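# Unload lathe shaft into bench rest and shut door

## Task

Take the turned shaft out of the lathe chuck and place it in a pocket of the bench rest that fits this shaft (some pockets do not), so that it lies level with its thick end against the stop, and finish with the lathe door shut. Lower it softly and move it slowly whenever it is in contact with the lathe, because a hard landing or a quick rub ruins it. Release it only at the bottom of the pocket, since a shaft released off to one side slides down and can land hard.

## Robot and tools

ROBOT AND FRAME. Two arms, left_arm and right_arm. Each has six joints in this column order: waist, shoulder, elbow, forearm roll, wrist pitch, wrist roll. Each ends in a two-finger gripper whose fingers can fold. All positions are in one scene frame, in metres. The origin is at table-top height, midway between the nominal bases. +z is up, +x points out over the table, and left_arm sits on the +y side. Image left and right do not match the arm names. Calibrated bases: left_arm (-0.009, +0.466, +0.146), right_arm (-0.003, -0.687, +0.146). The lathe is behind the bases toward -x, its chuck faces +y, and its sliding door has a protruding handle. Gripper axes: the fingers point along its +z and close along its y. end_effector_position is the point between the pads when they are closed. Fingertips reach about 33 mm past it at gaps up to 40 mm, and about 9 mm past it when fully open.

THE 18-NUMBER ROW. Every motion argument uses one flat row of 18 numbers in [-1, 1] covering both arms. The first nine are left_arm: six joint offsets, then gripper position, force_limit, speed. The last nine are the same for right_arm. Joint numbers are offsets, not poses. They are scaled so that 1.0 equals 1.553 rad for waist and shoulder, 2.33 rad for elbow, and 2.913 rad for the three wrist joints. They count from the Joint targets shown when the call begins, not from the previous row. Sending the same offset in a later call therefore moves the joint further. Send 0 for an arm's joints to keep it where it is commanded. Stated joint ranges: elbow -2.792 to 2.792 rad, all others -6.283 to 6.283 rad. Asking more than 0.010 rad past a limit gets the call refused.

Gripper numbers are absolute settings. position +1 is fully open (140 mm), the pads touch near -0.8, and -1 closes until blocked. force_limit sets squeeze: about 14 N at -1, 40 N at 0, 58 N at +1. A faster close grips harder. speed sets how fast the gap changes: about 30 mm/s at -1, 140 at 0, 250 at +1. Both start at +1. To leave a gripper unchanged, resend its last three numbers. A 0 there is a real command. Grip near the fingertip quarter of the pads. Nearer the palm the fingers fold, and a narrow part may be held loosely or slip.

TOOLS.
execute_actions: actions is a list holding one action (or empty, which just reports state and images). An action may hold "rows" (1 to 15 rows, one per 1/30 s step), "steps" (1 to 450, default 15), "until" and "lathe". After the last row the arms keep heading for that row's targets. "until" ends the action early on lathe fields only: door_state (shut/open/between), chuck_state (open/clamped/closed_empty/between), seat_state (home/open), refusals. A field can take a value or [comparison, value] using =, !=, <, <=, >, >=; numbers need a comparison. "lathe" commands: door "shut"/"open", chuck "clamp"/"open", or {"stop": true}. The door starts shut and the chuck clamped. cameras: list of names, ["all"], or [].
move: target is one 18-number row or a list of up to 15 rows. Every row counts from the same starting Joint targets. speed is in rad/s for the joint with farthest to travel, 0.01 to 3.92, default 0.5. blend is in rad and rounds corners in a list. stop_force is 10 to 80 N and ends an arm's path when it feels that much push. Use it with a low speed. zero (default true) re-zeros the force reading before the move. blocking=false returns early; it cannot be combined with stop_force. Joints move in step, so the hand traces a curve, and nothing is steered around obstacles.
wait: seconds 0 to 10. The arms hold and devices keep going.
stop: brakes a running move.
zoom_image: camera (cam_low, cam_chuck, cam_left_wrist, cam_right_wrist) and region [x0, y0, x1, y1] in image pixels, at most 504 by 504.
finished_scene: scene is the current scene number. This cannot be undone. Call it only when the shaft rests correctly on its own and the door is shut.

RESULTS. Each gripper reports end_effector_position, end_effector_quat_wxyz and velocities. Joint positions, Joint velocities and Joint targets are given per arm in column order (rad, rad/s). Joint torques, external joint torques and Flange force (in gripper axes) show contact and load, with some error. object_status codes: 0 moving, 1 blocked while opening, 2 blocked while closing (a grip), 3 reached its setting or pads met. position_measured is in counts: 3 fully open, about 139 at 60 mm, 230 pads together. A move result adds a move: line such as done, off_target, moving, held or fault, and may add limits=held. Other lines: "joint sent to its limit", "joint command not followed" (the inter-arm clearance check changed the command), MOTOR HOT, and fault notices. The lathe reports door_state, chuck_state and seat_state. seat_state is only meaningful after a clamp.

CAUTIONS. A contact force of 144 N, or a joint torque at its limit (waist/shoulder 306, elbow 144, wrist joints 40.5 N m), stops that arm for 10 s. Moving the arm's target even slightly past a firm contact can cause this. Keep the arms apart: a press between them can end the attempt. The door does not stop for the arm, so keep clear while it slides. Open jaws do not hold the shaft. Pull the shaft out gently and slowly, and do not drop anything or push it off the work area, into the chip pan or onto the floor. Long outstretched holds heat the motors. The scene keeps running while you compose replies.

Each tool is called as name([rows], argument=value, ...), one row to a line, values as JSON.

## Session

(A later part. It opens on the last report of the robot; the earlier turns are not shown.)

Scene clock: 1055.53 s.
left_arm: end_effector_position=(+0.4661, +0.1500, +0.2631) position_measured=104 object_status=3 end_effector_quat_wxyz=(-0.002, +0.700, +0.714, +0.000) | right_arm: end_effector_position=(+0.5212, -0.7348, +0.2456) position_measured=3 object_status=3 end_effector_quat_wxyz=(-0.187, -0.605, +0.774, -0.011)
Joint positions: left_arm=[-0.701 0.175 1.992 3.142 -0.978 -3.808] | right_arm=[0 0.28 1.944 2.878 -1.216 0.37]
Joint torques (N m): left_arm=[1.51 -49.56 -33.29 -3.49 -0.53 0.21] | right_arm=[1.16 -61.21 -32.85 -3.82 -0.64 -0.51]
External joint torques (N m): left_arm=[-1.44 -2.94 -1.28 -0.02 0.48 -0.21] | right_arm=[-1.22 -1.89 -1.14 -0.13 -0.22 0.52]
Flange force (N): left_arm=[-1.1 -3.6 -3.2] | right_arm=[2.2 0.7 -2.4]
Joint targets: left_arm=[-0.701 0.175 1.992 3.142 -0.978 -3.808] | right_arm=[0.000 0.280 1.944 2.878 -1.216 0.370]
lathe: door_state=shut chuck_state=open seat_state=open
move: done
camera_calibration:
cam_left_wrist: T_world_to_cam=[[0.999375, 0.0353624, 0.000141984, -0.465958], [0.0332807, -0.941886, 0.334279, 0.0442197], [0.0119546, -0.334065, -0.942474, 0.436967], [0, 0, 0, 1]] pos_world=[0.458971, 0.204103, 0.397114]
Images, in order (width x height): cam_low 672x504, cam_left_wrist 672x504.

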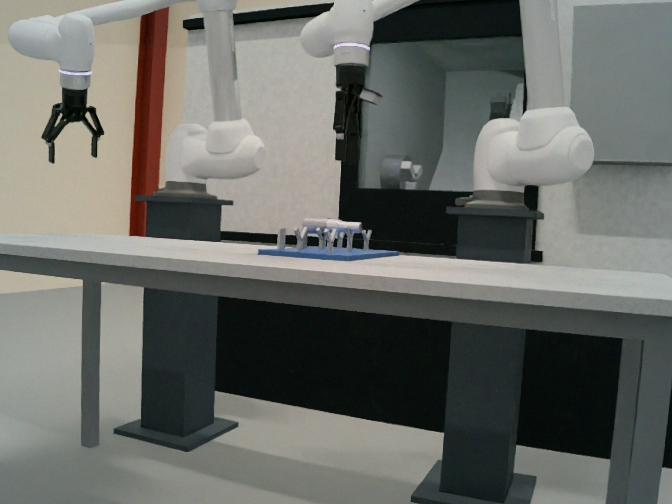

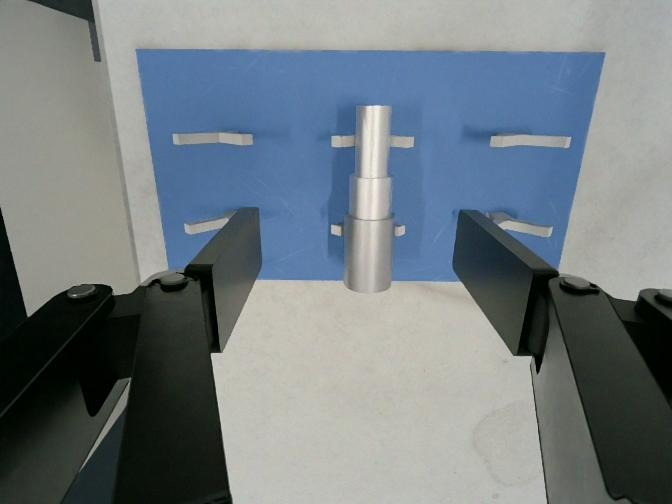

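move([
  [0.7946,0.0161,-0.0395,-0.3453,-0.2135,-0.2376,0.2,0.6,-1,0,0,0,0,0,0,1,1,1],
  [0.7946,0.3986,0.0219,-0.3453,-0.2609,-0.3986,0.2,0.6,-1,0,0,0,0,0,0,1,1,1],
], speed=0.8, blend=[0.1,0], cameras=["cam_left_wrist"])

zoom_image(camera="cam_left_wrist", region=[285, 200, 395, 330])

Scene clock: 1111.40 s.
left_arm: end_effector_position=(+0.4799, +0.4994, +0.2007) position_measured=104 object_status=3 end_effector_quat_wxyz=(+0.500, +0.500, -0.500, +0.500) | right_arm: end_effector_position=(+0.5212, -0.7348, +0.2456) position_measured=3 object_status=3 end_effector_quat_wxyz=(-0.187, -0.605, +0.774, -0.011)
Joint positions: left_arm=[0.533 0.794 2.043 2.136 -1.738 -4.969] | right_arm=[0 0.28 1.944 2.878 -1.216 0.37]
Joint torques (N m): left_arm=[1.31 -85.33 -13.33 -1.27 -3.22 0.23] | right_arm=[0.79 -61.34 -32.86 -3.79 -0.66 -0.49]
External joint torques (N m): left_arm=[-1.47 -3.19 -1.24 -0.11 0.55 -0.23] | right_arm=[-0.91 -1.2 -0.99 -0.14 -0.19 0.5]
Flange force (N): left_arm=[5.0 -2.1 2.0] | right_arm=[1.4 0.0 -1.8]
Joint targets: left_arm=[0.533 0.794 2.043 2.136 -1.738 -4.969] | right_arm=[0.000 0.280 1.944 2.878 -1.216 0.370]
lathe: door_state=shut chuck_state=open seat_state=open
move: done
camera_calibration:
cam_left_wrist: T_world_to_cam=[[-0.999847, 0.00321995, 0.0172182, 0.479991], [-0.0151338, 0.336174, -0.941678, 0.0348184], [-0.00882047, -0.941794, -0.336074, 0.686531], [0, 0, 0, 1]] pos_world=[0.4865, 0.63332, 0.255249]
Images, in order (width x height): cam_left_wrist 672x504.

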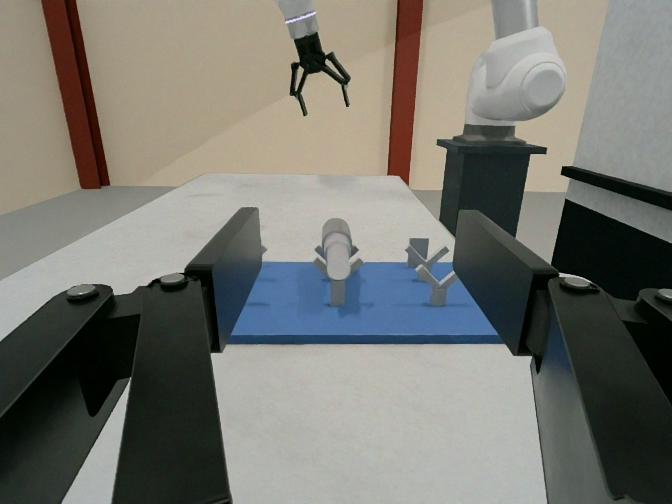

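Scaled by 3.877.

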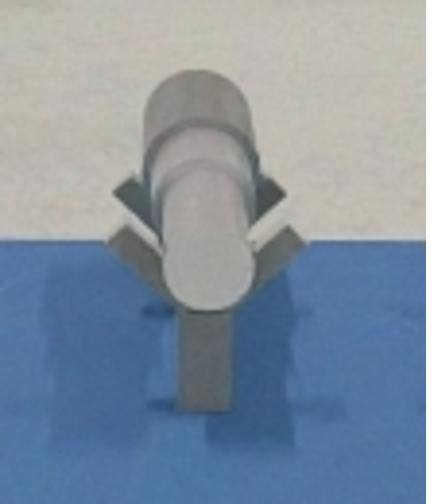

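finished_scene(scene=1)

The scene is finished: the task was done.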